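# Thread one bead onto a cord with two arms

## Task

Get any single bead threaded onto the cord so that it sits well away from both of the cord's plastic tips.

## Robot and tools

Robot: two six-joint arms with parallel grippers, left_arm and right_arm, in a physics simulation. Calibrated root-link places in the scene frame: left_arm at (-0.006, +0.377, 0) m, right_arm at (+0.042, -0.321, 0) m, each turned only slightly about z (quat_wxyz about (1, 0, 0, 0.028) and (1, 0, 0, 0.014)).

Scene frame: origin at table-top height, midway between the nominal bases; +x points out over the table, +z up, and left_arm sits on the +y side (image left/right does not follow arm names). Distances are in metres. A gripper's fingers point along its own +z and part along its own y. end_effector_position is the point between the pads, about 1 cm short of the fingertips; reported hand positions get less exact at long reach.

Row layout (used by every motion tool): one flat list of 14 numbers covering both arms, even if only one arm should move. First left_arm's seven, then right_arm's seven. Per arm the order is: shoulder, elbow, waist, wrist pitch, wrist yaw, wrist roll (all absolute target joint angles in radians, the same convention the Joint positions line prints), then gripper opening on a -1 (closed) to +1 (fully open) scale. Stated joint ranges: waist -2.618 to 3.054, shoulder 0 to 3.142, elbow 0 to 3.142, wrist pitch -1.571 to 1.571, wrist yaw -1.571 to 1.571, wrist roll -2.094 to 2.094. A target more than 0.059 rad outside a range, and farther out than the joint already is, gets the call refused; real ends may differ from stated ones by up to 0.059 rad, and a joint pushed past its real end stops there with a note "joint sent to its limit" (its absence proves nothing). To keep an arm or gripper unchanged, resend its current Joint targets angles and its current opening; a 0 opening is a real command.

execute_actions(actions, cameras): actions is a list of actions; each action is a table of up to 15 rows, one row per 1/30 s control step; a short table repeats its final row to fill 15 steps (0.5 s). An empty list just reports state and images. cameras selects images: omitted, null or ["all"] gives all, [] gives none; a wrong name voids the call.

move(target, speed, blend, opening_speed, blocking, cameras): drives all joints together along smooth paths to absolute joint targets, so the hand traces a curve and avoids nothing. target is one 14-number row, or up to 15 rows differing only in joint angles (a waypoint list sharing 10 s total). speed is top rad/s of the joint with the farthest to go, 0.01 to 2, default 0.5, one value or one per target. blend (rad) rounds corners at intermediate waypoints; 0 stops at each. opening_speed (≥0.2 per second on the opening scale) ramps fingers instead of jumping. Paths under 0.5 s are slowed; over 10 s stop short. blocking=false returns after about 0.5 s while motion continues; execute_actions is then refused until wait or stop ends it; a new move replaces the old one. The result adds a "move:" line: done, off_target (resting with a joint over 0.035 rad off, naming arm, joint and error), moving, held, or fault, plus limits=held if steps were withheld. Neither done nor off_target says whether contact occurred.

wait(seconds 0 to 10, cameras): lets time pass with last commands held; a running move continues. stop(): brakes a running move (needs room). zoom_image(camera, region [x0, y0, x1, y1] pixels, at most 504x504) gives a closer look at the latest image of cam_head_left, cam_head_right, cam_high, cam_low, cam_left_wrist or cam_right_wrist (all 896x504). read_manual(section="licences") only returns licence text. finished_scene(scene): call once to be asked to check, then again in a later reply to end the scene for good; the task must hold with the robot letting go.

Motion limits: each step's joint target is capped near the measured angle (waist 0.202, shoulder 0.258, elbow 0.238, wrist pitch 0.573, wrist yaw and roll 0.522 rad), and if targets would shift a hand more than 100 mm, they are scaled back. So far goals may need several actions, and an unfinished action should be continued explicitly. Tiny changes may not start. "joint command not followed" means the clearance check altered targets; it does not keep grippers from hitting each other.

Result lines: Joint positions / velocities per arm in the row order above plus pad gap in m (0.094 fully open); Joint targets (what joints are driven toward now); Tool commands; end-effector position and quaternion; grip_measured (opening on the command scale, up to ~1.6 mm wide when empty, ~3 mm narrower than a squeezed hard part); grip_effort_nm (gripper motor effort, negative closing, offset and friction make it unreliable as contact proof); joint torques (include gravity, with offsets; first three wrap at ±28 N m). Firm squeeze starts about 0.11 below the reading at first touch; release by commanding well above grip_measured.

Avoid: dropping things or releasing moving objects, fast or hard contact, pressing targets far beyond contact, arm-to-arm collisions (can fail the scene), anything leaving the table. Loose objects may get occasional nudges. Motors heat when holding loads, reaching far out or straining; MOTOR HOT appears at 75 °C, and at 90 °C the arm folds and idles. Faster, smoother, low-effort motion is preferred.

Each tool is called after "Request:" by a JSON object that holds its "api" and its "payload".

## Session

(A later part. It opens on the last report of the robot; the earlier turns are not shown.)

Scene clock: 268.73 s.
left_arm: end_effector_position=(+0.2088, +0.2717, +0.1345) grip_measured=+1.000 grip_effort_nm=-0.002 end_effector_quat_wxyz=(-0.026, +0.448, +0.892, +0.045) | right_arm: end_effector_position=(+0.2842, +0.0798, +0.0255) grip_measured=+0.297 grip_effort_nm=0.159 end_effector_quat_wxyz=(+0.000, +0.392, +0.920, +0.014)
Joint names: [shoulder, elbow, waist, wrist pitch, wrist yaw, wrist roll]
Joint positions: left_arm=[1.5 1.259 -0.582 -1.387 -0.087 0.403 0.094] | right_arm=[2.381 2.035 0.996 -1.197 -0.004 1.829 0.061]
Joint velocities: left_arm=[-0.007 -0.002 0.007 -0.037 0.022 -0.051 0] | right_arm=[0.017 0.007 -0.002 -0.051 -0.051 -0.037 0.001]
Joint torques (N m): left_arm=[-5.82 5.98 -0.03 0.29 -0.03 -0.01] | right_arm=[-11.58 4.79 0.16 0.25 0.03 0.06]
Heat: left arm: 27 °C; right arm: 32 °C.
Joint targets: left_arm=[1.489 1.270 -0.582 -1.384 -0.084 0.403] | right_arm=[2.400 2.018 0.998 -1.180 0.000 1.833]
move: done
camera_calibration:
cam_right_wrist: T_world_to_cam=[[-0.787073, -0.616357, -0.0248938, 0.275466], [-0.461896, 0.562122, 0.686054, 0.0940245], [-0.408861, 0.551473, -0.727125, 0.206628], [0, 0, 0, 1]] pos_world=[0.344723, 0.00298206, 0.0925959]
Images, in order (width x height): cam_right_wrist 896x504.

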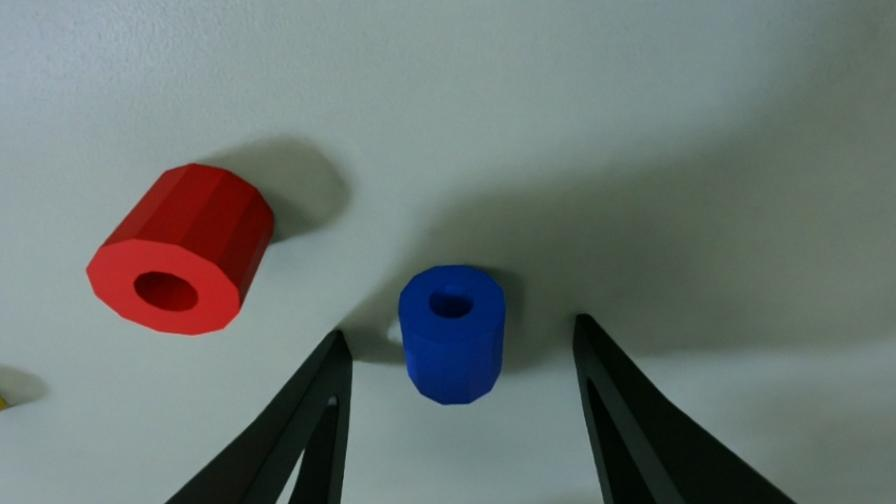

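Request:
{"api": "move", "payload": {"target": [[1.489,1.270,-0.582,-1.384,-0.084,0.403,1,2.394,2.200,0.998,-1.39,0,1.833,0.3],[1.489,1.270,-0.582,-1.384,-0.084,0.403,1,1.955,1.736,0.362,-1.352,0,0,0.3]], "speed": 0.8, "cameras": ["cam_right_wrist"]}}

Request:
{"api": "move", "payload": {"target": [2.147,1.881,-0.855,-1.305,0,0,1,1.955,1.736,0.362,-1.352,0,0,0.3], "speed": 0.8, "cameras": ["cam_right_wrist","cam_left_wrist","cam_head_right"]}}

Scene clock: 286.23 s.
left_arm: end_effector_position=(+0.2088, +0.2717, +0.1345) grip_measured=+1.000 grip_effort_nm=-0.002 end_effector_quat_wxyz=(-0.026, +0.448, +0.892, +0.045) | right_arm: end_effector_position=(+0.3867, -0.1773, +0.1098) grip_measured=+0.297 grip_effort_nm=0.129 end_effector_quat_wxyz=(-0.015, -0.191, +0.981, -0.001)
Joint names: [shoulder, elbow, waist, wrist pitch, wrist yaw, wrist roll]
Joint positions: left_arm=[1.5 1.259 -0.582 -1.387 -0.087 0.403 0.094] | right_arm=[1.998 1.755 0.363 -1.358 -0.005 0.006 0.061]
Joint velocities: left_arm=[0.007 -0.012 -0.002 -0.051 0.066 -0.037 0] | right_arm=[-0.007 -0.012 0.002 -0.022 -0.037 -0.037 0]
Joint torques (N m): left_arm=[-5.82 6.01 -0.03 0.29 -0.03 -0.01] | right_arm=[-13.41 4.62 -0.25 0 0.03 -0.03]
Heat: left arm: 27 °C; right arm: 35 °C.
Joint targets: left_arm=[1.489 1.270 -0.582 -1.384 -0.084 0.403] | right_arm=[1.955 1.736 0.362 -1.352 0.000 0.000]
move: off_target (right_arm); right_arm: the shoulder is farthest, 0.043 rad from its target
camera_calibration:
cam_right_wrist: T_world_to_cam=[[0.280351, -0.959896, -0.00149372, -0.27648], [-0.686935, -0.201715, 0.698163, 0.178334], [-0.670465, -0.194704, -0.715937, 0.419285], [0, 0, 0, 1]] pos_world=[0.481131, -0.147783, 0.175262]
Images, in order (width x height): cam_right_wrist 896x504.

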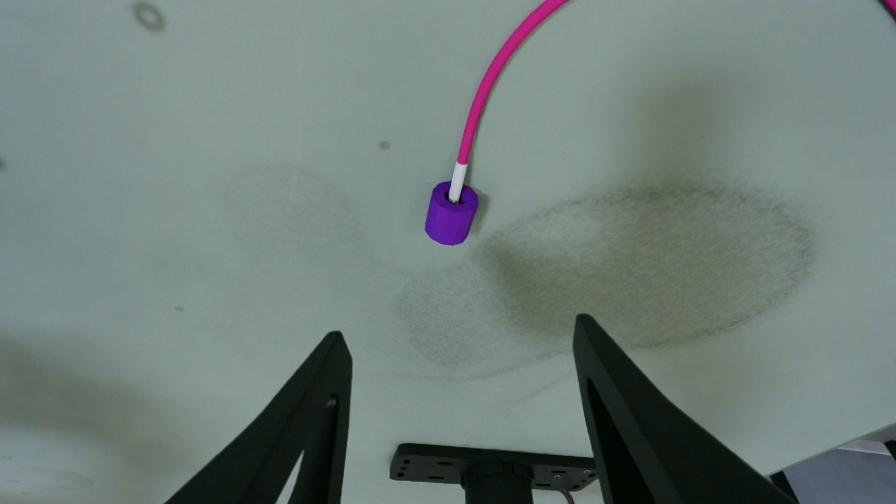

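Scene clock: 287.87 s.
left_arm: end_effector_position=(+0.2791, +0.0869, +0.0829) grip_measured=+1.000 grip_effort_nm=-0.002 end_effector_quat_wxyz=(-0.009, +0.392, +0.920, +0.007) | right_arm: end_effector_position=(+0.3867, -0.1773, +0.1098) grip_measured=+0.297 grip_effort_nm=0.139 end_effector_quat_wxyz=(-0.015, -0.192, +0.981, -0.001)
Joint names: [shoulder, elbow, waist, wrist pitch, wrist yaw, wrist roll]
Joint positions: left_arm=[2.135 1.854 -0.856 -1.312 -0.007 0.006 0.094] | right_arm=[1.998 1.755 0.363 -1.358 -0.005 0.005 0.061]
Joint velocities: left_arm=[0.017 -0.002 0.007 -0.051 -0.022 0.007 0] | right_arm=[0.002 -0.027 -0.012 -0.037 0.007 -0.051 -0.001]
Joint torques (N m): left_arm=[-9.83 7.38 0.06 0.37 0.04 -0.05] | right_arm=[-13.37 4.57 -0.18 0.01 0.02 -0.05]
Heat: left arm: 27 °C; right arm: 35 °C.
Joint targets: left_arm=[2.147 1.881 -0.855 -1.305 0.000 0.000] | right_arm=[1.955 1.736 0.362 -1.352 0.000 0.000]
move: off_target (right_arm); right_arm: the shoulder is farthest, 0.043 rad from its target
camera_calibration:
cam_left_wrist: T_world_to_cam=[[-0.804497, -0.593955, -0.00127806, 0.28065], [-0.428675, 0.579137, 0.693425, 0.0377825], [-0.411124, 0.558407, -0.720527, 0.239071], [0, 0, 0, 1]] pos_world=[0.340266, 0.0113134, 0.146417]
cam_right_wrist: T_world_to_cam=[[0.281449, -0.959575, -0.00152821, -0.276844], [-0.686698, -0.202524, 0.698162, 0.178099], [-0.670248, -0.195447, -0.715939, 0.419069], [0, 0, 0, 1]] pos_world=[0.481097, -0.147677, 0.175263]
Images, in order (width x height): cam_head_right 896x504, cam_left_wrist 896x504, cam_right_wrist 896x504.

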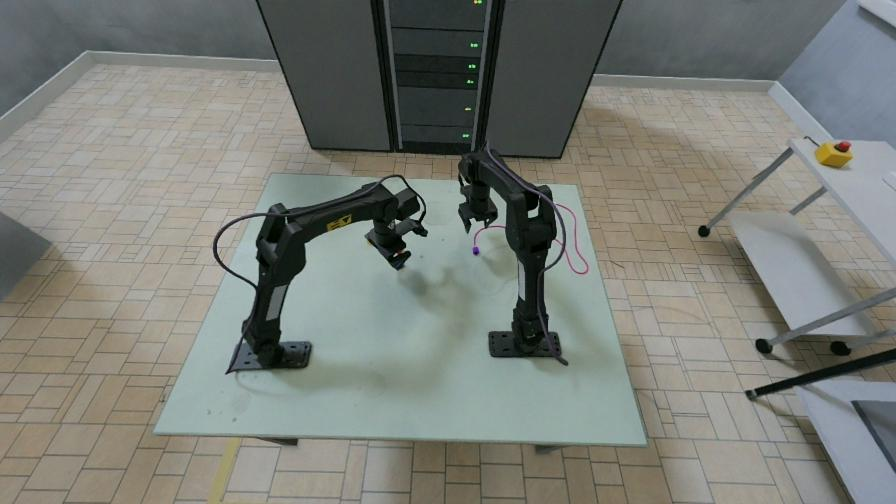

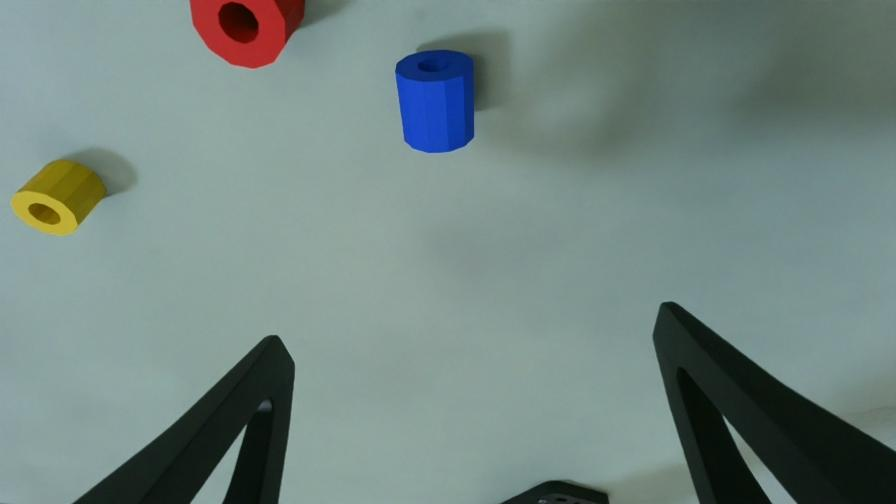

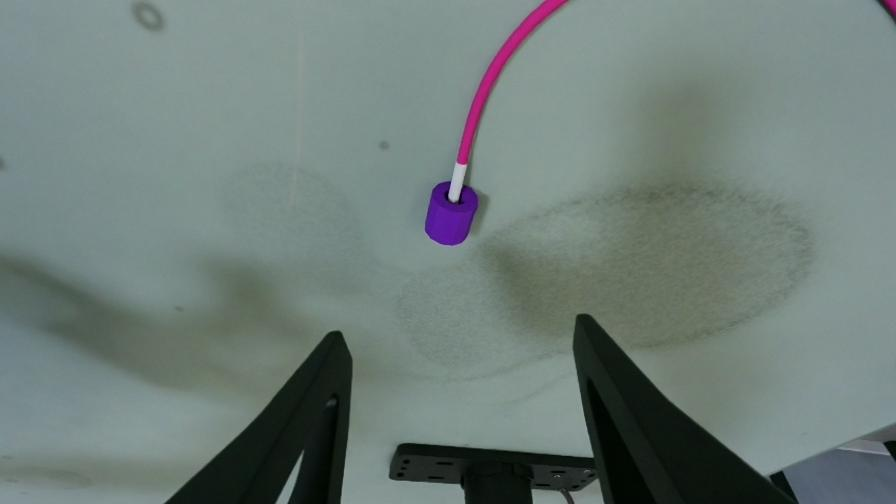

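Request:
{"api": "move", "payload": {"target": [2.308,2.005,-0.841,-1.268,0,0,1,1.955,1.736,0.362,-1.352,0,0,0.3], "cameras": ["cam_left_wrist"]}}

Scene clock: 309.80 s.
left_arm: end_effector_position=(+0.3024, +0.0649, +0.0490) grip_measured=+1.000 grip_effort_nm=0.002 end_effector_quat_wxyz=(-0.011, +0.390, +0.921, +0.008) | right_arm: end_effector_position=(+0.3867, -0.1773, +0.1098) grip_measured=+0.297 grip_effort_nm=0.129 end_effector_quat_wxyz=(-0.015, -0.192, +0.981, -0.001)
Joint names: [shoulder, elbow, waist, wrist pitch, wrist yaw, wrist roll]
Joint positions: left_arm=[2.294 1.978 -0.853 -1.281 -0.006 0.005 0.094] | right_arm=[1.998 1.755 0.363 -1.358 -0.005 0.005 0.061]
Joint velocities: left_arm=[-0.012 -0.007 -0.012 0.051 0.007 -0.022 0] | right_arm=[0.012 0.007 -0.002 -0.037 -0.051 -0.007 0]
Joint torques (N m): left_arm=[-10.88 7.35 0.95 0.41 0.04 -0.06] | right_arm=[-13.35 4.57 -0.18 -0.01 0.04 -0.04]
Heat: left arm: 28 °C; right arm: 34 °C.
Joint targets: left_arm=[2.308 2.005 -0.841 -1.268 0.000 0.000] | right_arm=[1.955 1.736 0.362 -1.352 0.000 0.000]
move: off_target (right_arm); right_arm: the shoulder is farthest, 0.043 rad from its target
camera_calibration:
cam_left_wrist: T_world_to_cam=[[-0.801995, -0.597331, -0.000406257, 0.285772], [-0.429074, 0.575614, 0.696106, 0.0841771], [-0.415572, 0.558448, -0.717939, 0.237753], [0, 0, 0, 1]] pos_world=[0.364109, -0.0105257, 0.112212]
Images, in order (width x height): cam_left_wrist 896x504.

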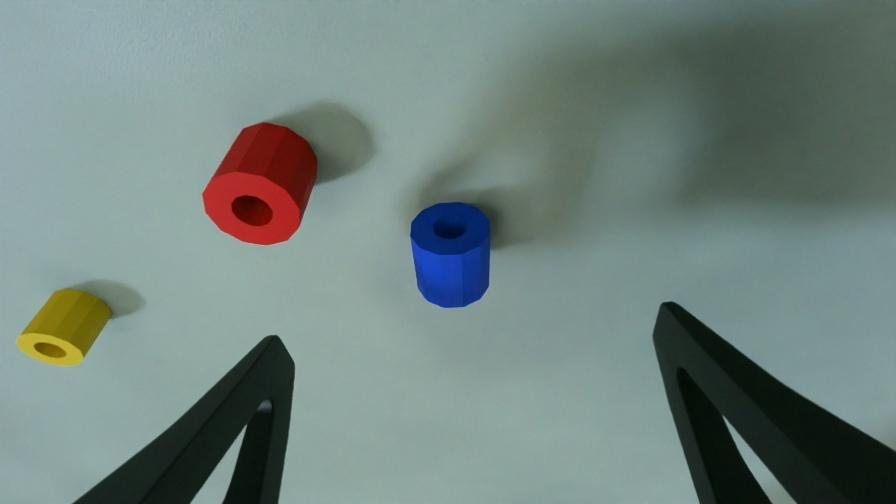

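Request:
{"api": "move", "payload": {"target": [2.316,1.892,-0.832,-1.147,0,0,0.5,1.955,1.736,0.362,-1.352,0,0,0.3], "cameras": ["cam_left_wrist"], "speed": 0.3}}

Scene clock: 321.77 s.
left_arm: end_effector_position=(+0.3108, +0.0640, +0.0282) grip_measured=+0.502 grip_effort_nm=-0.095 end_effector_quat_wxyz=(+0.006, +0.384, +0.923, +0.001) | right_arm: end_effector_position=(+0.3867, -0.1773, +0.1098) grip_measured=+0.297 grip_effort_nm=0.134 end_effector_quat_wxyz=(-0.015, -0.192, +0.981, -0.001)
Joint names: [shoulder, elbow, waist, wrist pitch, wrist yaw, wrist roll]
Joint positions: left_arm=[2.294 1.895 -0.841 -1.162 -0.006 0.005 0.071] | right_arm=[1.998 1.755 0.363 -1.358 -0.005 0.005 0.061]
Joint velocities: left_arm=[-0.022 -0.002 0.002 0.066 -0.007 -0.037 0] | right_arm=[-0.007 -0.007 -0.007 0.037 0.007 -0.037 0.001]
Joint torques (N m): left_arm=[-10.24 5.04 0.7 0.47 0.04 -0.06] | right_arm=[-13.48 4.57 -0.14 0.01 0.03 -0.04]
Heat: left arm: 28 °C; right arm: 34 °C.
Joint targets: left_arm=[2.316 1.892 -0.832 -1.147 0.000 0.000] | right_arm=[1.955 1.736 0.362 -1.352 0.000 0.000]
move: off_target (right_arm); right_arm: the shoulder is farthest, 0.043 rad from its target
camera_calibration:
cam_left_wrist: T_world_to_cam=[[-0.79457, -0.607149, -0.00526393, 0.29032], [-0.453599, 0.587813, 0.669868, 0.110371], [-0.403616, 0.534645, -0.742461, 0.225303], [0, 0, 0, 1]] pos_world=[0.37168, -0.0090669, 0.0948725]
Images, in order (width x height): cam_left_wrist 896x504.

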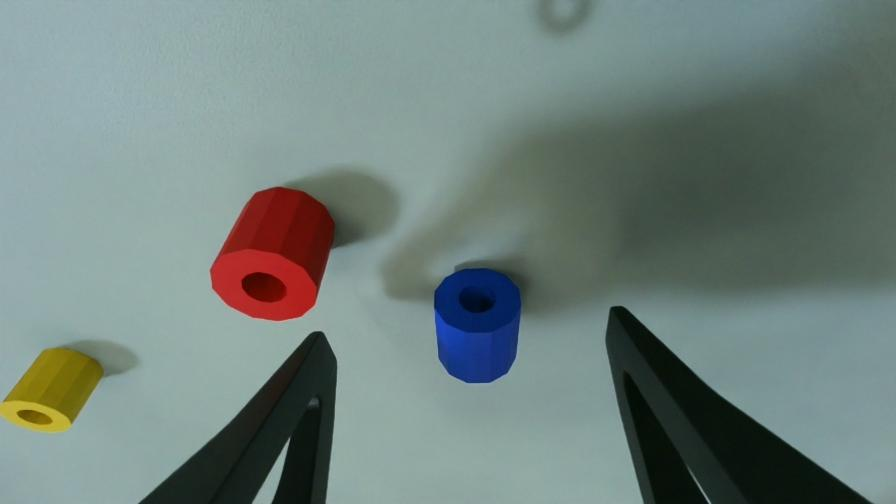

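Request:
{"api": "move", "payload": {"target": [2.332,1.862,-0.834,-1.120,0,0,0.5,1.955,1.736,0.362,-1.352,0,0,0.3], "cameras": ["cam_left_wrist"], "speed": 0.2}}

Scene clock: 330.03 s.
left_arm: end_effector_position=(+0.3083, +0.0664, +0.0140) grip_measured=+0.502 grip_effort_nm=-0.095 end_effector_quat_wxyz=(-0.003, +0.384, +0.923, +0.005) | right_arm: end_effector_position=(+0.3867, -0.1773, +0.1098) grip_measured=+0.297 grip_effort_nm=0.134 end_effector_quat_wxyz=(-0.015, -0.192, +0.981, -0.001)
Joint names: [shoulder, elbow, waist, wrist pitch, wrist yaw, wrist roll]
Joint positions: left_arm=[2.31 1.866 -0.841 -1.135 -0.006 0.005 0.071] | right_arm=[1.998 1.755 0.363 -1.358 -0.005 0.005 0.061]
Joint velocities: left_arm=[-0.007 -0.002 -0.002 -0.007 0.007 -0.022 0] | right_arm=[0.002 0.002 -0.022 0.051 0.022 -0.051 -0.002]
Joint torques (N m): left_arm=[-10.32 4.92 0.55 0.44 0.04 -0.06] | right_arm=[-13.38 4.51 -0.14 0 0.04 -0.04]
Heat: left arm: 28 °C; right arm: 34 °C.
Joint targets: left_arm=[2.332 1.862 -0.834 -1.120 0.000 0.000] | right_arm=[1.955 1.736 0.362 -1.352 0.000 0.000]
move: off_target (right_arm); right_arm: the shoulder is farthest, 0.043 rad from its target
camera_calibration:
cam_left_wrist: T_world_to_cam=[[-0.794624, -0.607096, -0.00276421, 0.289754], [-0.444644, 0.578879, 0.683513, 0.114971], [-0.413358, 0.544365, -0.729933, 0.21458], [0, 0, 0, 1]] pos_world=[0.370065, -0.00745553, 0.0788453]
Images, in order (width x height): cam_left_wrist 896x504.

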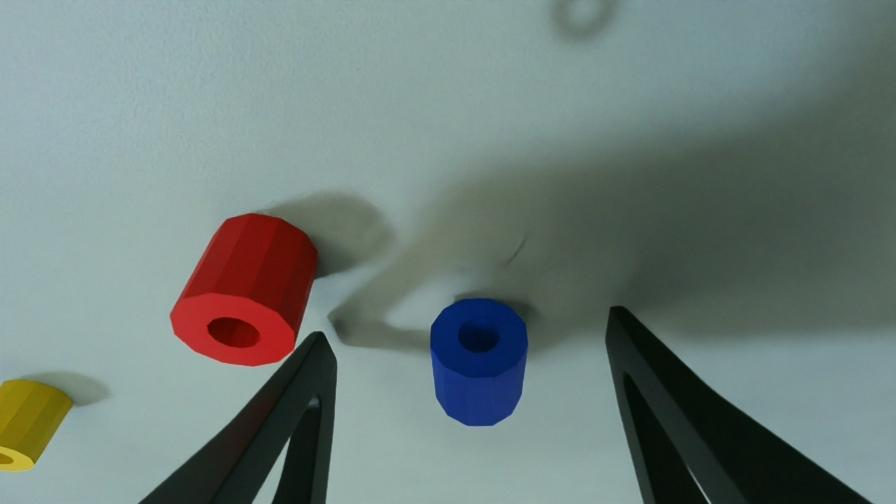

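Request:
{"api": "move", "payload": {"target": [2.332,1.862,-0.834,-1.120,0,0,-0.7,1.955,1.736,0.362,-1.352,0,0,0.3], "cameras": ["cam_left_wrist"], "opening_speed": 1.0}}

Scene clock: 342.33 s.
left_arm: end_effector_position=(+0.3085, +0.0662, +0.0140) grip_measured=-0.564 grip_effort_nm=-1.023 end_effector_quat_wxyz=(-0.003, +0.384, +0.923, +0.004) | right_arm: end_effector_position=(+0.3867, -0.1773, +0.1098) grip_measured=+0.297 grip_effort_nm=0.129 end_effector_quat_wxyz=(-0.015, -0.192, +0.981, -0.001)
Joint names: [shoulder, elbow, waist, wrist pitch, wrist yaw, wrist roll]
Joint positions: left_arm=[2.31 1.866 -0.841 -1.134 -0.006 0.005 0.021] | right_arm=[1.998 1.755 0.363 -1.358 -0.005 0.005 0.061]
Joint velocities: left_arm=[0.002 -0.007 0.007 -0.007 0.037 -0.037 -0.002] | right_arm=[0.007 -0.022 0.002 -0.066 0.022 -0.022 0]
Joint torques (N m): left_arm=[-10.32 4.92 0.55 0.45 0.04 -0.05] | right_arm=[-13.38 4.63 -0.13 0.02 0.02 -0.04]
Heat: left arm: 28 °C; right arm: 34 °C.
Joint targets: left_arm=[2.332 1.862 -0.834 -1.120 0.000 0.000] | right_arm=[1.955 1.736 0.362 -1.352 0.000 0.000]
move: off_target (right_arm); right_arm: the shoulder is farthest, 0.043 rad from its target
camera_calibration:
cam_left_wrist: T_world_to_cam=[[-0.794621, -0.607098, -0.0029173, 0.289793], [-0.445198, 0.579431, 0.682685, 0.115324], [-0.412766, 0.543775, -0.730707, 0.214638], [0, 0, 0, 1]] pos_world=[0.370213, -0.007604, 0.0789524]
Images, in order (width x height): cam_left_wrist 896x504.

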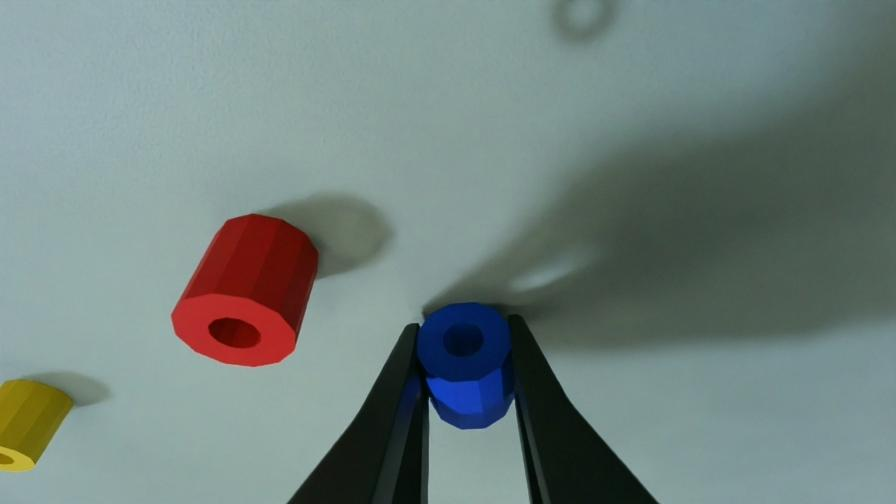

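Request:
{"api": "move", "payload": {"target": [[2.25,1.95,-0.834,-1.27,0,0,-0.7,1.955,1.736,0.362,-1.352,0,0,0.3],[2.147,1.881,-0.834,-1.305,0,0,-0.7,1.955,1.736,0.362,-1.352,0,0,0.3],[1.684,0.641,-0.756,1.043,0.3,0,-0.7,1.955,1.736,0.362,-1.352,0,0,0.3]], "speed": 0.8, "blend": 0.05}}

Scene clock: 371.10 s.
left_arm: end_effector_position=(+0.3172, +0.0333, +0.1798) grip_measured=-0.564 grip_effort_nm=-1.028 end_effector_quat_wxyz=(+0.602, +0.345, +0.637, -0.334) | right_arm: end_effector_position=(+0.3867, -0.1773, +0.1098) grip_measured=+0.297 grip_effort_nm=0.134 end_effector_quat_wxyz=(-0.015, -0.192, +0.981, -0.001)
Joint names: [shoulder, elbow, waist, wrist pitch, wrist yaw, wrist roll]
Joint positions: left_arm=[1.722 0.646 -0.766 1.023 0.293 0.005 0.02] | right_arm=[1.998 1.755 0.363 -1.358 -0.005 0.005 0.061]
Joint velocities: left_arm=[0.007 -0.002 -0.007 -0.037 -0.037 -0.022 0.001] | right_arm=[0.002 0.007 0.002 -0.022 -0.022 -0.051 0.001]
Joint torques (N m): left_arm=[-10.3 4.64 0.76 1.73 0.07 -0.06] | right_arm=[-13.39 4.56 -0.12 0.02 0.04 -0.04]
Heat: left arm: 28 °C; right arm: 35 °C.
Joint targets: left_arm=[1.684 0.641 -0.756 1.043 0.300 0.000] | right_arm=[1.955 1.736 0.362 -1.352 0.000 0.000]
move: off_target (left_arm, right_arm); left_arm: the shoulder is farthest, 0.038 rad from its target; right_arm: the shoulder is farthest, 0.043 rad from its target
camera_calibration:
cam_left_wrist: T_world_to_cam=[[-0.841176, -0.527659, -0.118316, 0.310072], [-0.308679, 0.648176, -0.696121, 0.22736], [0.444004, -0.549039, -0.708108, 0.117886], [0, 0, 0, 1]] pos_world=[0.278665, 0.0809668, 0.278433]
cam_right_wrist: T_world_to_cam=[[0.281449, -0.959575, -0.00152821, -0.276844], [-0.686698, -0.202524, 0.698162, 0.178099], [-0.670248, -0.195447, -0.715939, 0.419069], [0, 0, 0, 1]] pos_world=[0.481097, -0.147677, 0.175263]

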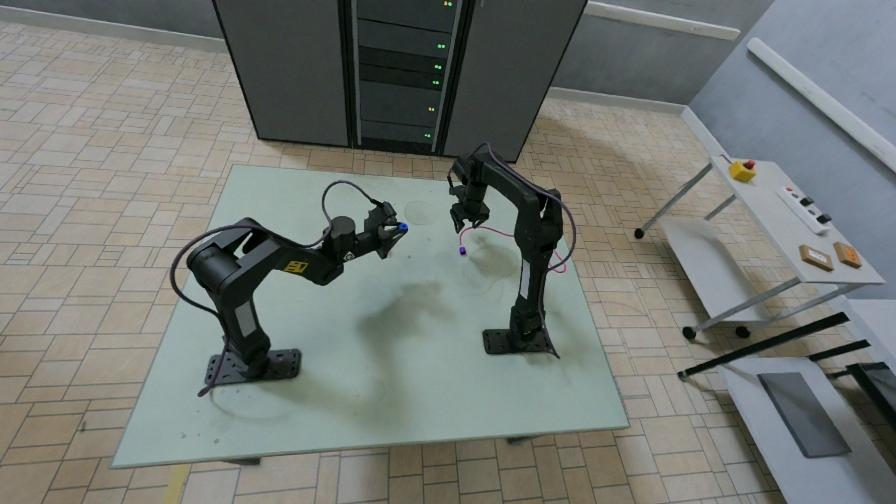

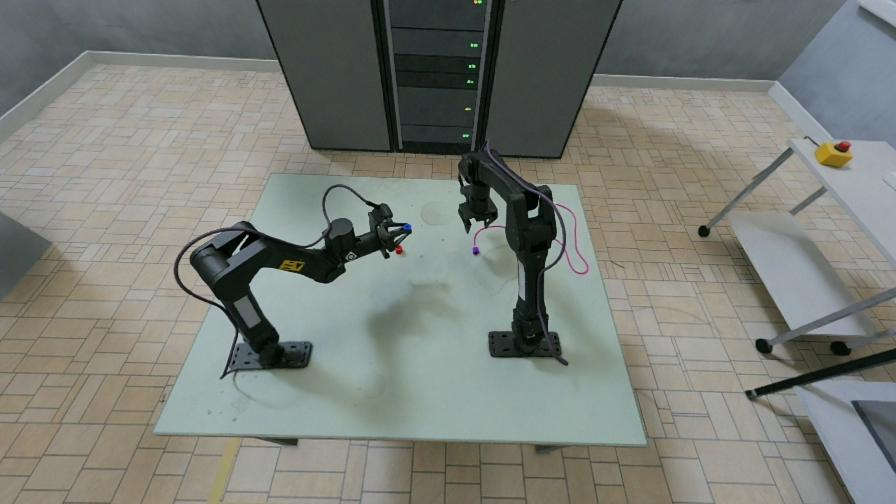

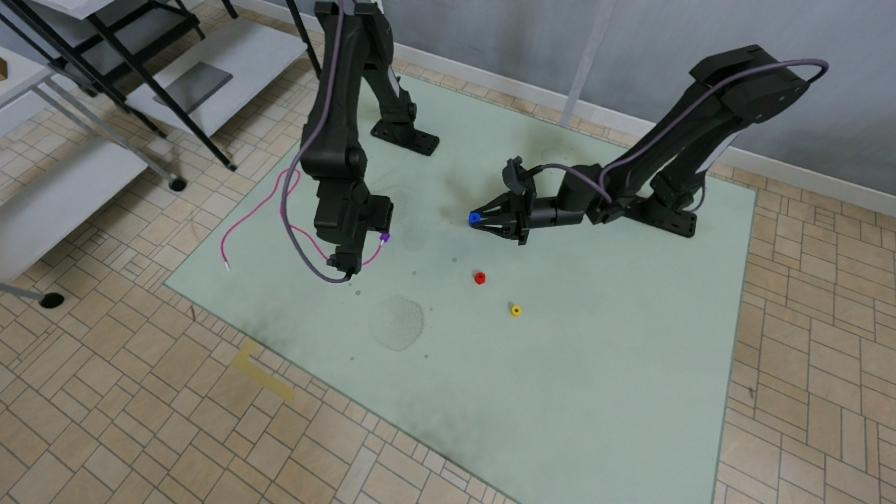

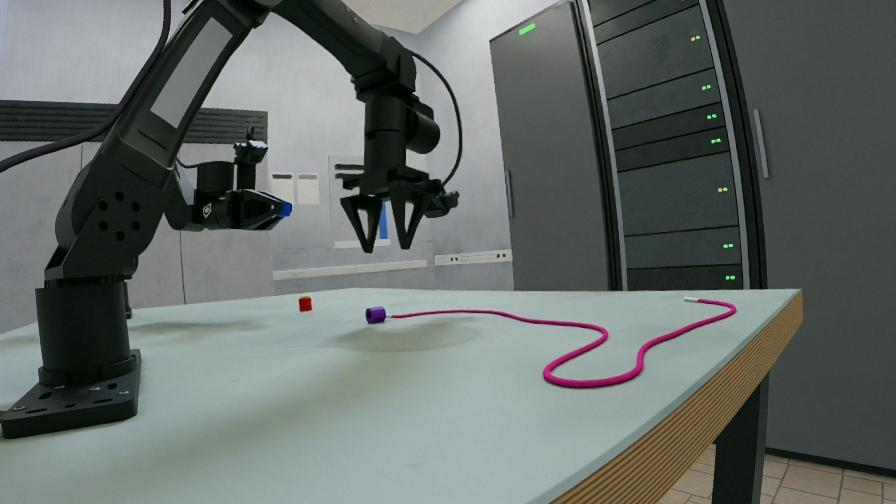

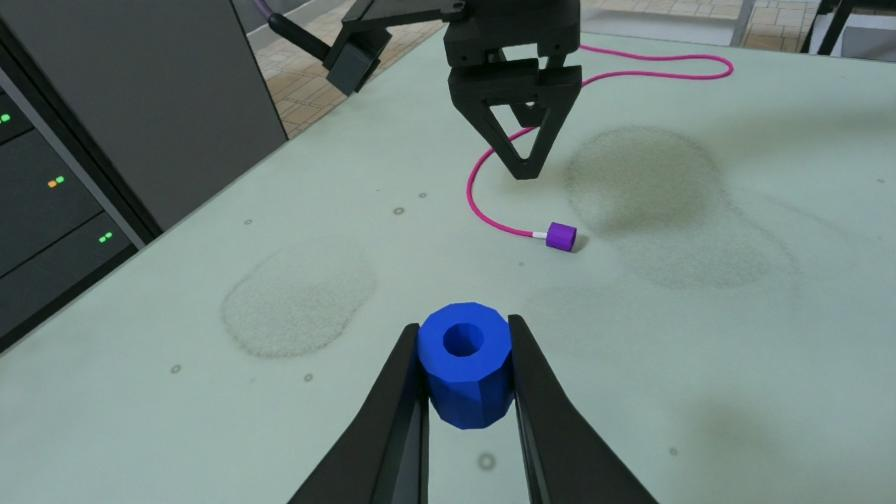

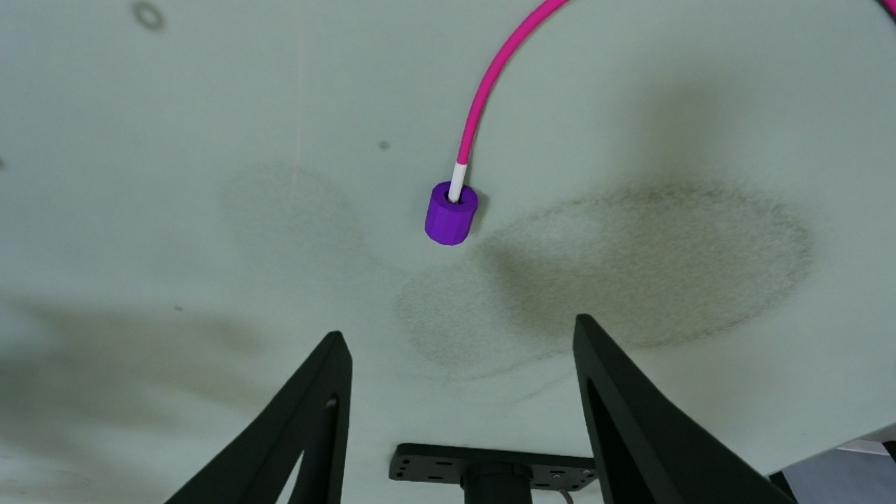

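Request:
{"api": "move", "payload": {"target": [1.684,0.641,-0.756,1.043,0.3,0,-0.7,2.045,1.522,0.355,-1.055,0,0.287,0.3], "cameras": ["cam_right_wrist","cam_low"]}}

Scene clock: 398.13 s.
left_arm: end_effector_position=(+0.3171, +0.0332, +0.1800) grip_measured=-0.564 grip_effort_nm=-1.028 end_effector_quat_wxyz=(+0.603, +0.345, +0.637, -0.335) | right_arm: end_effector_position=(+0.3922, -0.1750, +0.0416) grip_measured=+0.297 grip_effort_nm=0.139 end_effector_quat_wxyz=(-0.004, -0.055, +0.998, +0.001)
Joint names: [shoulder, elbow, waist, wrist pitch, wrist yaw, wrist roll]
Joint positions: left_arm=[1.722 0.646 -0.766 1.024 0.294 0.005 0.02] | right_arm=[2.035 1.536 0.363 -1.079 -0.005 0.281 0.061]
Joint velocities: left_arm=[-0.012 -0.007 -0.007 0.081 -0.007 0.022 0] | right_arm=[-0.012 0.002 0.002 0.022 -0.051 -0.051 0]
Joint torques (N m): left_arm=[-10.3 4.66 0.76 1.71 0.05 -0.06] | right_arm=[-9.36 4.81 -0.77 0.24 0.04 0.08]
Heat: left arm: 29 °C; right arm: 35 °C.
Joint targets: left_arm=[1.684 0.641 -0.756 1.043 0.300 0.000] | right_arm=[2.045 1.522 0.355 -1.055 0.000 0.287]
move: off_target (left_arm); left_arm: the shoulder is farthest, 0.038 rad from its target
camera_calibration:
cam_right_wrist: T_world_to_cam=[[0.00880268, -0.99996, -0.00162965, -0.176442], [-0.730807, -0.00754567, 0.682543, 0.282074], [-0.682528, -0.00481725, -0.730844, 0.413149], [0, 0, 0, 1]] pos_world=[0.48968, -0.172316, 0.109132]
Images, in order (width x height): cam_low 896x504, cam_right_wrist 896x504.

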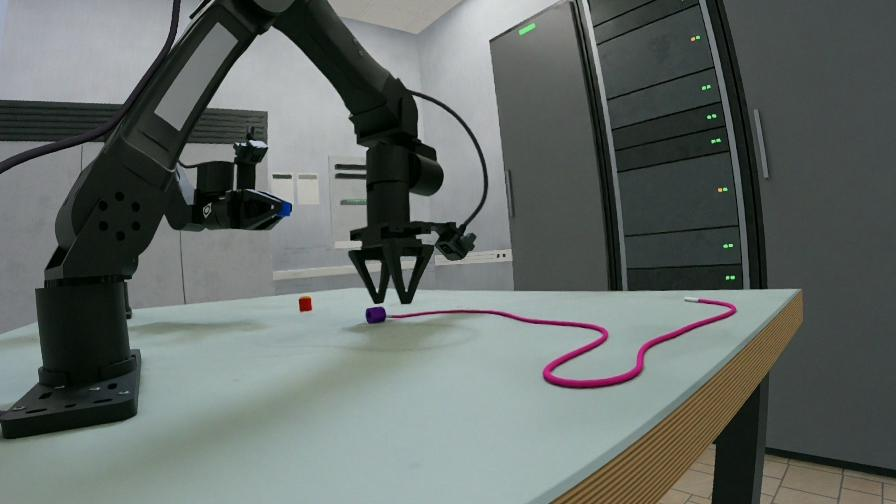

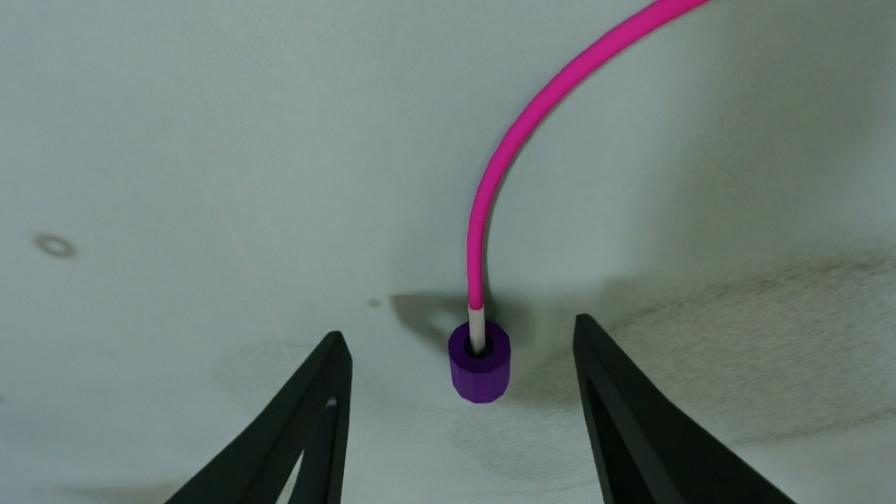

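Request:
{"api": "move", "payload": {"target": [1.684,0.641,-0.756,1.043,0.3,0,-0.7,2.043,1.405,0.360,-0.937,0,0.287,0.3], "cameras": ["cam_right_wrist","cam_low"], "speed": 0.25}}

Request:
{"api": "zoom_image", "payload": {"camera": "cam_low", "region": [330, 260, 450, 340]}}

Scene clock: 412.83 s.
left_arm: end_effector_position=(+0.3171, +0.0332, +0.1800) grip_measured=-0.564 grip_effort_nm=-1.028 end_effector_quat_wxyz=(+0.603, +0.345, +0.637, -0.335) | right_arm: end_effector_position=(+0.3834, -0.1771, +0.0213) grip_measured=+0.297 grip_effort_nm=0.129 end_effector_quat_wxyz=(-0.008, -0.054, +0.999, +0.004)
Joint names: [shoulder, elbow, waist, wrist pitch, wrist yaw, wrist roll]
Joint positions: left_arm=[1.722 0.646 -0.766 1.024 0.294 0.005 0.02] | right_arm=[2.031 1.445 0.363 -0.998 -0.014 0.283 0.061]
Joint velocities: left_arm=[0.032 -0.012 0.007 -0.007 0.037 -0.022 -0.001] | right_arm=[0.002 0.007 -0.022 -0.051 -0.037 -0.022 -0.001]
Joint torques (N m): left_arm=[-10.32 4.63 0.76 1.71 0.05 -0.06] | right_arm=[-8.96 2.8 -0.29 0.6 0.12 0.04]
Heat: left arm: 30 °C; right arm: 33 °C.
Joint targets: left_arm=[1.684 0.641 -0.756 1.043 0.300 0.000] | right_arm=[2.043 1.405 0.360 -0.937 0.000 0.287]
move: off_target (left_arm, right_arm); left_arm: the shoulder is farthest, 0.038 rad from its target; right_arm: the wrist pitch is farthest, 0.061 rad from its target
camera_calibration:
cam_right_wrist: T_world_to_cam=[[0.00676649, -0.999948, -0.00761037, -0.177571], [-0.724901, -0.0101474, 0.688779, 0.286648], [-0.68882, 0.000856155, -0.724932, 0.395581], [0, 0, 0, 1]] pos_world=[0.481477, -0.174991, 0.0879812]
Images, in order (width x height): cam_low 896x504, cam_right_wrist 896x504.

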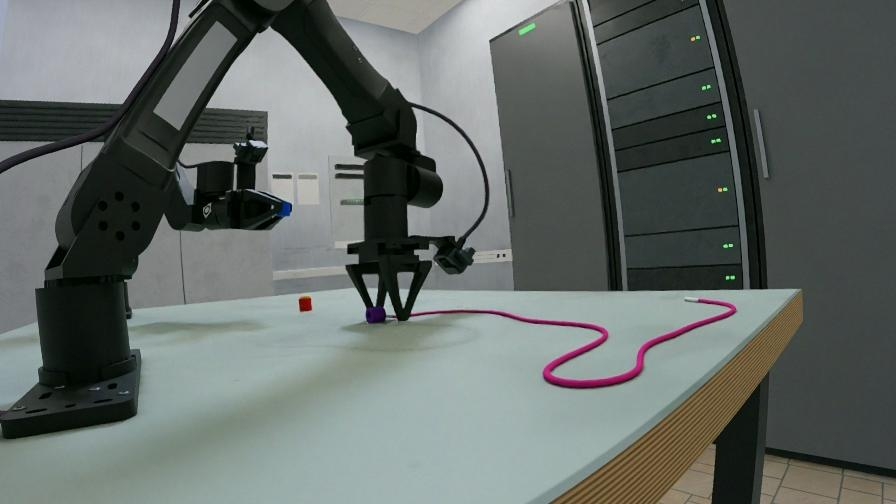

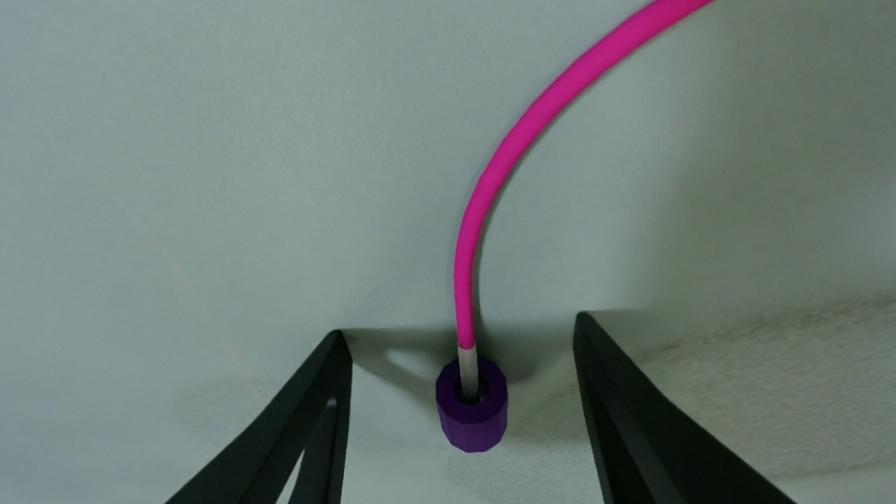

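Scaled by 4.200 from the camera's 896x504 image, which has a finer 1280x720 frame.

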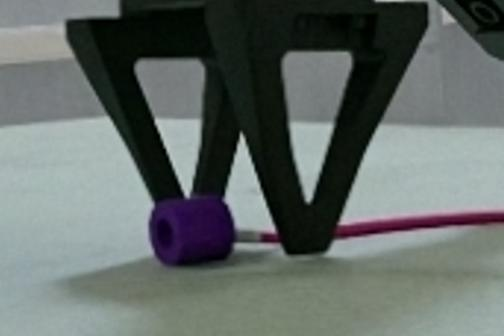

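Request:
{"api": "move", "payload": {"target": [1.684,0.641,-0.756,1.043,0.3,0,-0.7,2.040,1.425,0.360,-0.968,0,0.287,0.3], "cameras": [], "speed": 0.25}}

Request:
{"api": "move", "payload": {"target": [1.684,0.641,-0.756,1.043,0.3,0,-0.7,2.040,1.425,0.360,-0.968,0,0.287,-1], "cameras": ["cam_right_wrist"], "opening_speed": 1.0}}

Request:
{"api": "zoom_image", "payload": {"camera": "cam_right_wrist", "region": [350, 230, 600, 480]}}

Scene clock: 421.43 s.
left_arm: end_effector_position=(+0.3171, +0.0332, +0.1800) grip_measured=-0.564 grip_effort_nm=-1.028 end_effector_quat_wxyz=(+0.603, +0.345, +0.637, -0.335) | right_arm: end_effector_position=(+0.3834, -0.1771, +0.0212) grip_measured=+0.297 grip_effort_nm=0.134 end_effector_quat_wxyz=(-0.008, -0.054, +0.999, +0.004)
Joint names: [shoulder, elbow, waist, wrist pitch, wrist yaw, wrist roll]
Joint positions: left_arm=[1.722 0.646 -0.766 1.024 0.294 0.005 0.02] | right_arm=[2.031 1.444 0.363 -0.997 -0.014 0.283 0.061]
Joint velocities: left_arm=[0.002 -0.002 0.002 0.022 0.051 0.007 0.001] | right_arm=[0.027 0.002 0.002 -0.022 -0.007 -0.007 0]
Joint torques (N m): left_arm=[-10.3 4.66 0.77 1.71 0.05 -0.05] | right_arm=[-9.18 4.25 -0.24 0.31 0.12 0.05]
Heat: left arm: 30 °C; right arm: 33 °C.
Joint targets: left_arm=[1.684 0.641 -0.756 1.043 0.300 0.000] | right_arm=[2.040 1.425 0.360 -0.968 0.000 0.287]
move: off_target (left_arm); left_arm: the shoulder is farthest, 0.038 rad from its target
No camera images: "cameras" was empty.

Scene clock: 422.93 s.
left_arm: end_effector_position=(+0.3171, +0.0332, +0.1800) grip_measured=-0.564 grip_effort_nm=-1.033 end_effector_quat_wxyz=(+0.603, +0.345, +0.637, -0.335) | right_arm: end_effector_position=(+0.3842, -0.1756, +0.0212) grip_measured=-0.930 grip_effort_nm=-1.048 end_effector_quat_wxyz=(-0.007, -0.054, +0.998, +0.008)
Joint names: [shoulder, elbow, waist, wrist pitch, wrist yaw, wrist roll]
Joint positions: left_arm=[1.722 0.646 -0.766 1.024 0.294 0.005 0.02] | right_arm=[2.031 1.444 0.363 -0.992 -0.019 0.283 0.003]
Joint velocities: left_arm=[0.002 0.002 0.007 0.007 -0.022 0.037 -0.001] | right_arm=[-0.007 -0.002 -0.012 -0.007 -0.007 0.125 0]
Joint torques (N m): left_arm=[-10.3 4.64 0.76 1.71 0.04 -0.05] | right_arm=[-9.22 4.25 -0.29 0.25 0.16 0.06]
Heat: left arm: 30 °C; right arm: 33 °C.
Joint targets: left_arm=[1.684 0.641 -0.756 1.043 0.300 0.000] | right_arm=[2.040 1.425 0.360 -0.968 0.000 0.287]
move: off_target (left_arm); left_arm: the shoulder is farthest, 0.038 rad from its target
camera_calibration:
cam_right_wrist: T_world_to_cam=[[0.00712487, -0.999869, -0.0145614, -0.176049], [-0.726894, -0.0151786, 0.686582, 0.287219], [-0.686713, 0.00569278, -0.726907, 0.396133], [0, 0, 0, 1]] pos_world=[0.482062, -0.173922, 0.0881887]
Images, in order (width x height): cam_right_wrist 896x504.

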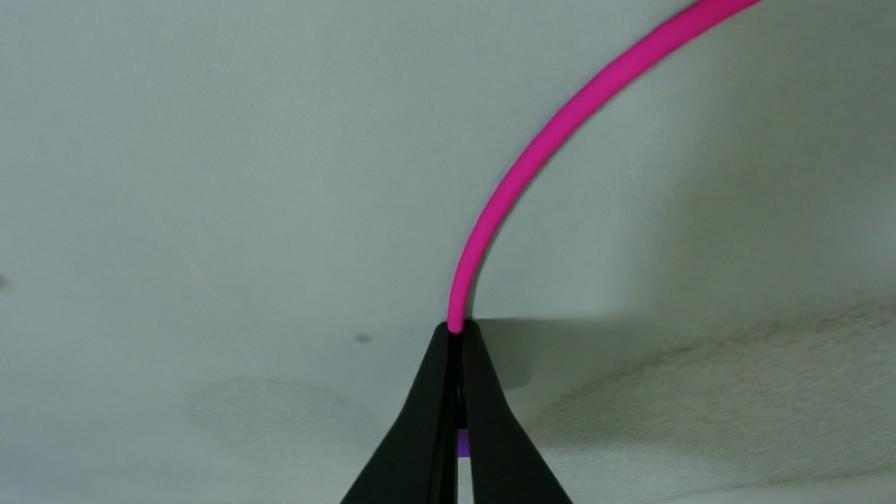

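Scaled by 2.016 from the camera's 896x504 image, which has a finer 1280x720 frame.

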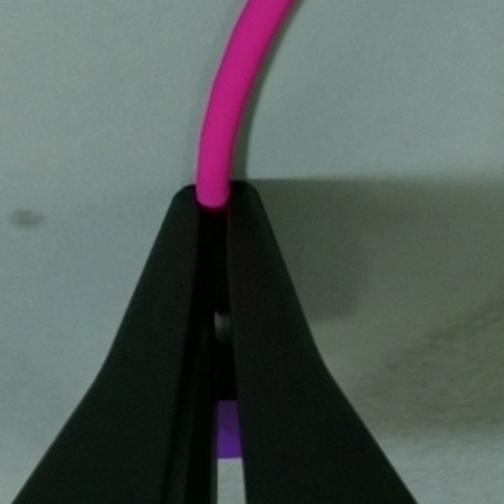

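Request:
{"api": "move", "payload": {"target": [1.684,0.641,-0.756,1.043,0.3,0,-0.7,2.187,1.676,0.339,-1.065,0,0.263,-1], "cameras": ["cam_right_wrist","cam_low"], "speed": 0.3}}

Request:
{"api": "zoom_image", "payload": {"camera": "cam_low", "region": [330, 260, 490, 340]}}

Scene clock: 433.73 s.
left_arm: end_effector_position=(+0.3171, +0.0332, +0.1800) grip_measured=-0.564 grip_effort_nm=-1.023 end_effector_quat_wxyz=(+0.603, +0.345, +0.637, -0.335) | right_arm: end_effector_position=(+0.4185, -0.1687, +0.0233) grip_measured=-0.930 grip_effort_nm=-1.057 end_effector_quat_wxyz=(-0.006, -0.053, +0.999, +0.007)
Joint names: [shoulder, elbow, waist, wrist pitch, wrist yaw, wrist roll]
Joint positions: left_arm=[1.722 0.646 -0.766 1.024 0.294 0.005 0.02] | right_arm=[2.154 1.645 0.348 -1.068 -0.016 0.269 0.003]
Joint velocities: left_arm=[-0.012 0.007 0.012 0.051 -0.051 -0.022 0] | right_arm=[0.007 -0.012 -0.007 0.022 0.007 -0.081 0]
Joint torques (N m): left_arm=[-10.29 4.63 0.76 1.71 0.06 -0.05] | right_arm=[-8.62 8.23 -0.81 0.04 0.12 -0.04]
Heat: left arm: 30 °C; right arm: 33 °C.
Joint targets: left_arm=[1.684 0.641 -0.756 1.043 0.300 0.000] | right_arm=[2.187 1.676 0.339 -1.065 0.000 0.263]
move: off_target (left_arm); left_arm: the shoulder is farthest, 0.038 rad from its target
camera_calibration:
cam_right_wrist: T_world_to_cam=[[0.00602323, -0.999903, -0.0125461, -0.168953], [-0.728211, -0.0129844, 0.68523, 0.311715], [-0.685326, 0.00500889, -0.728219, 0.420547], [0, 0, 0, 1]] pos_world=[0.516224, -0.166995, 0.0905339]
Images, in order (width x height): cam_low 896x504, cam_right_wrist 896x504.

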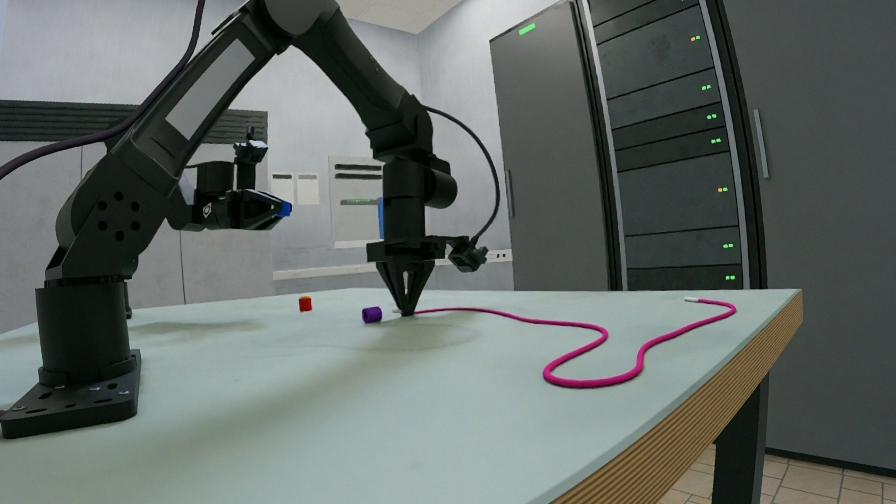

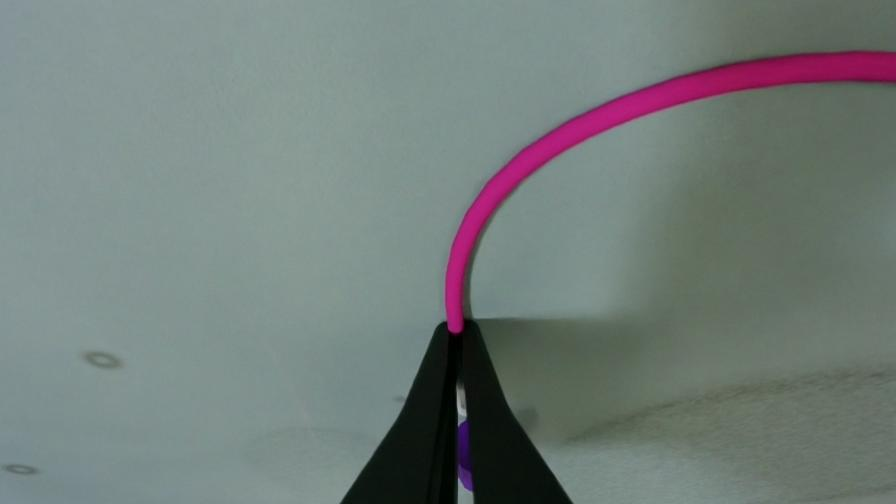

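Scaled by 3.150 from the camera's 896x504 image, which has a finer 1280x720 frame.

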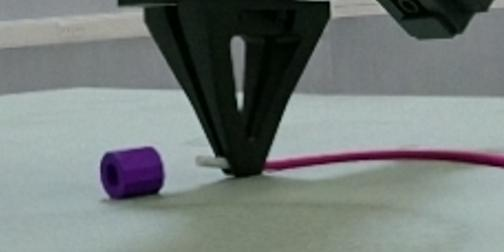

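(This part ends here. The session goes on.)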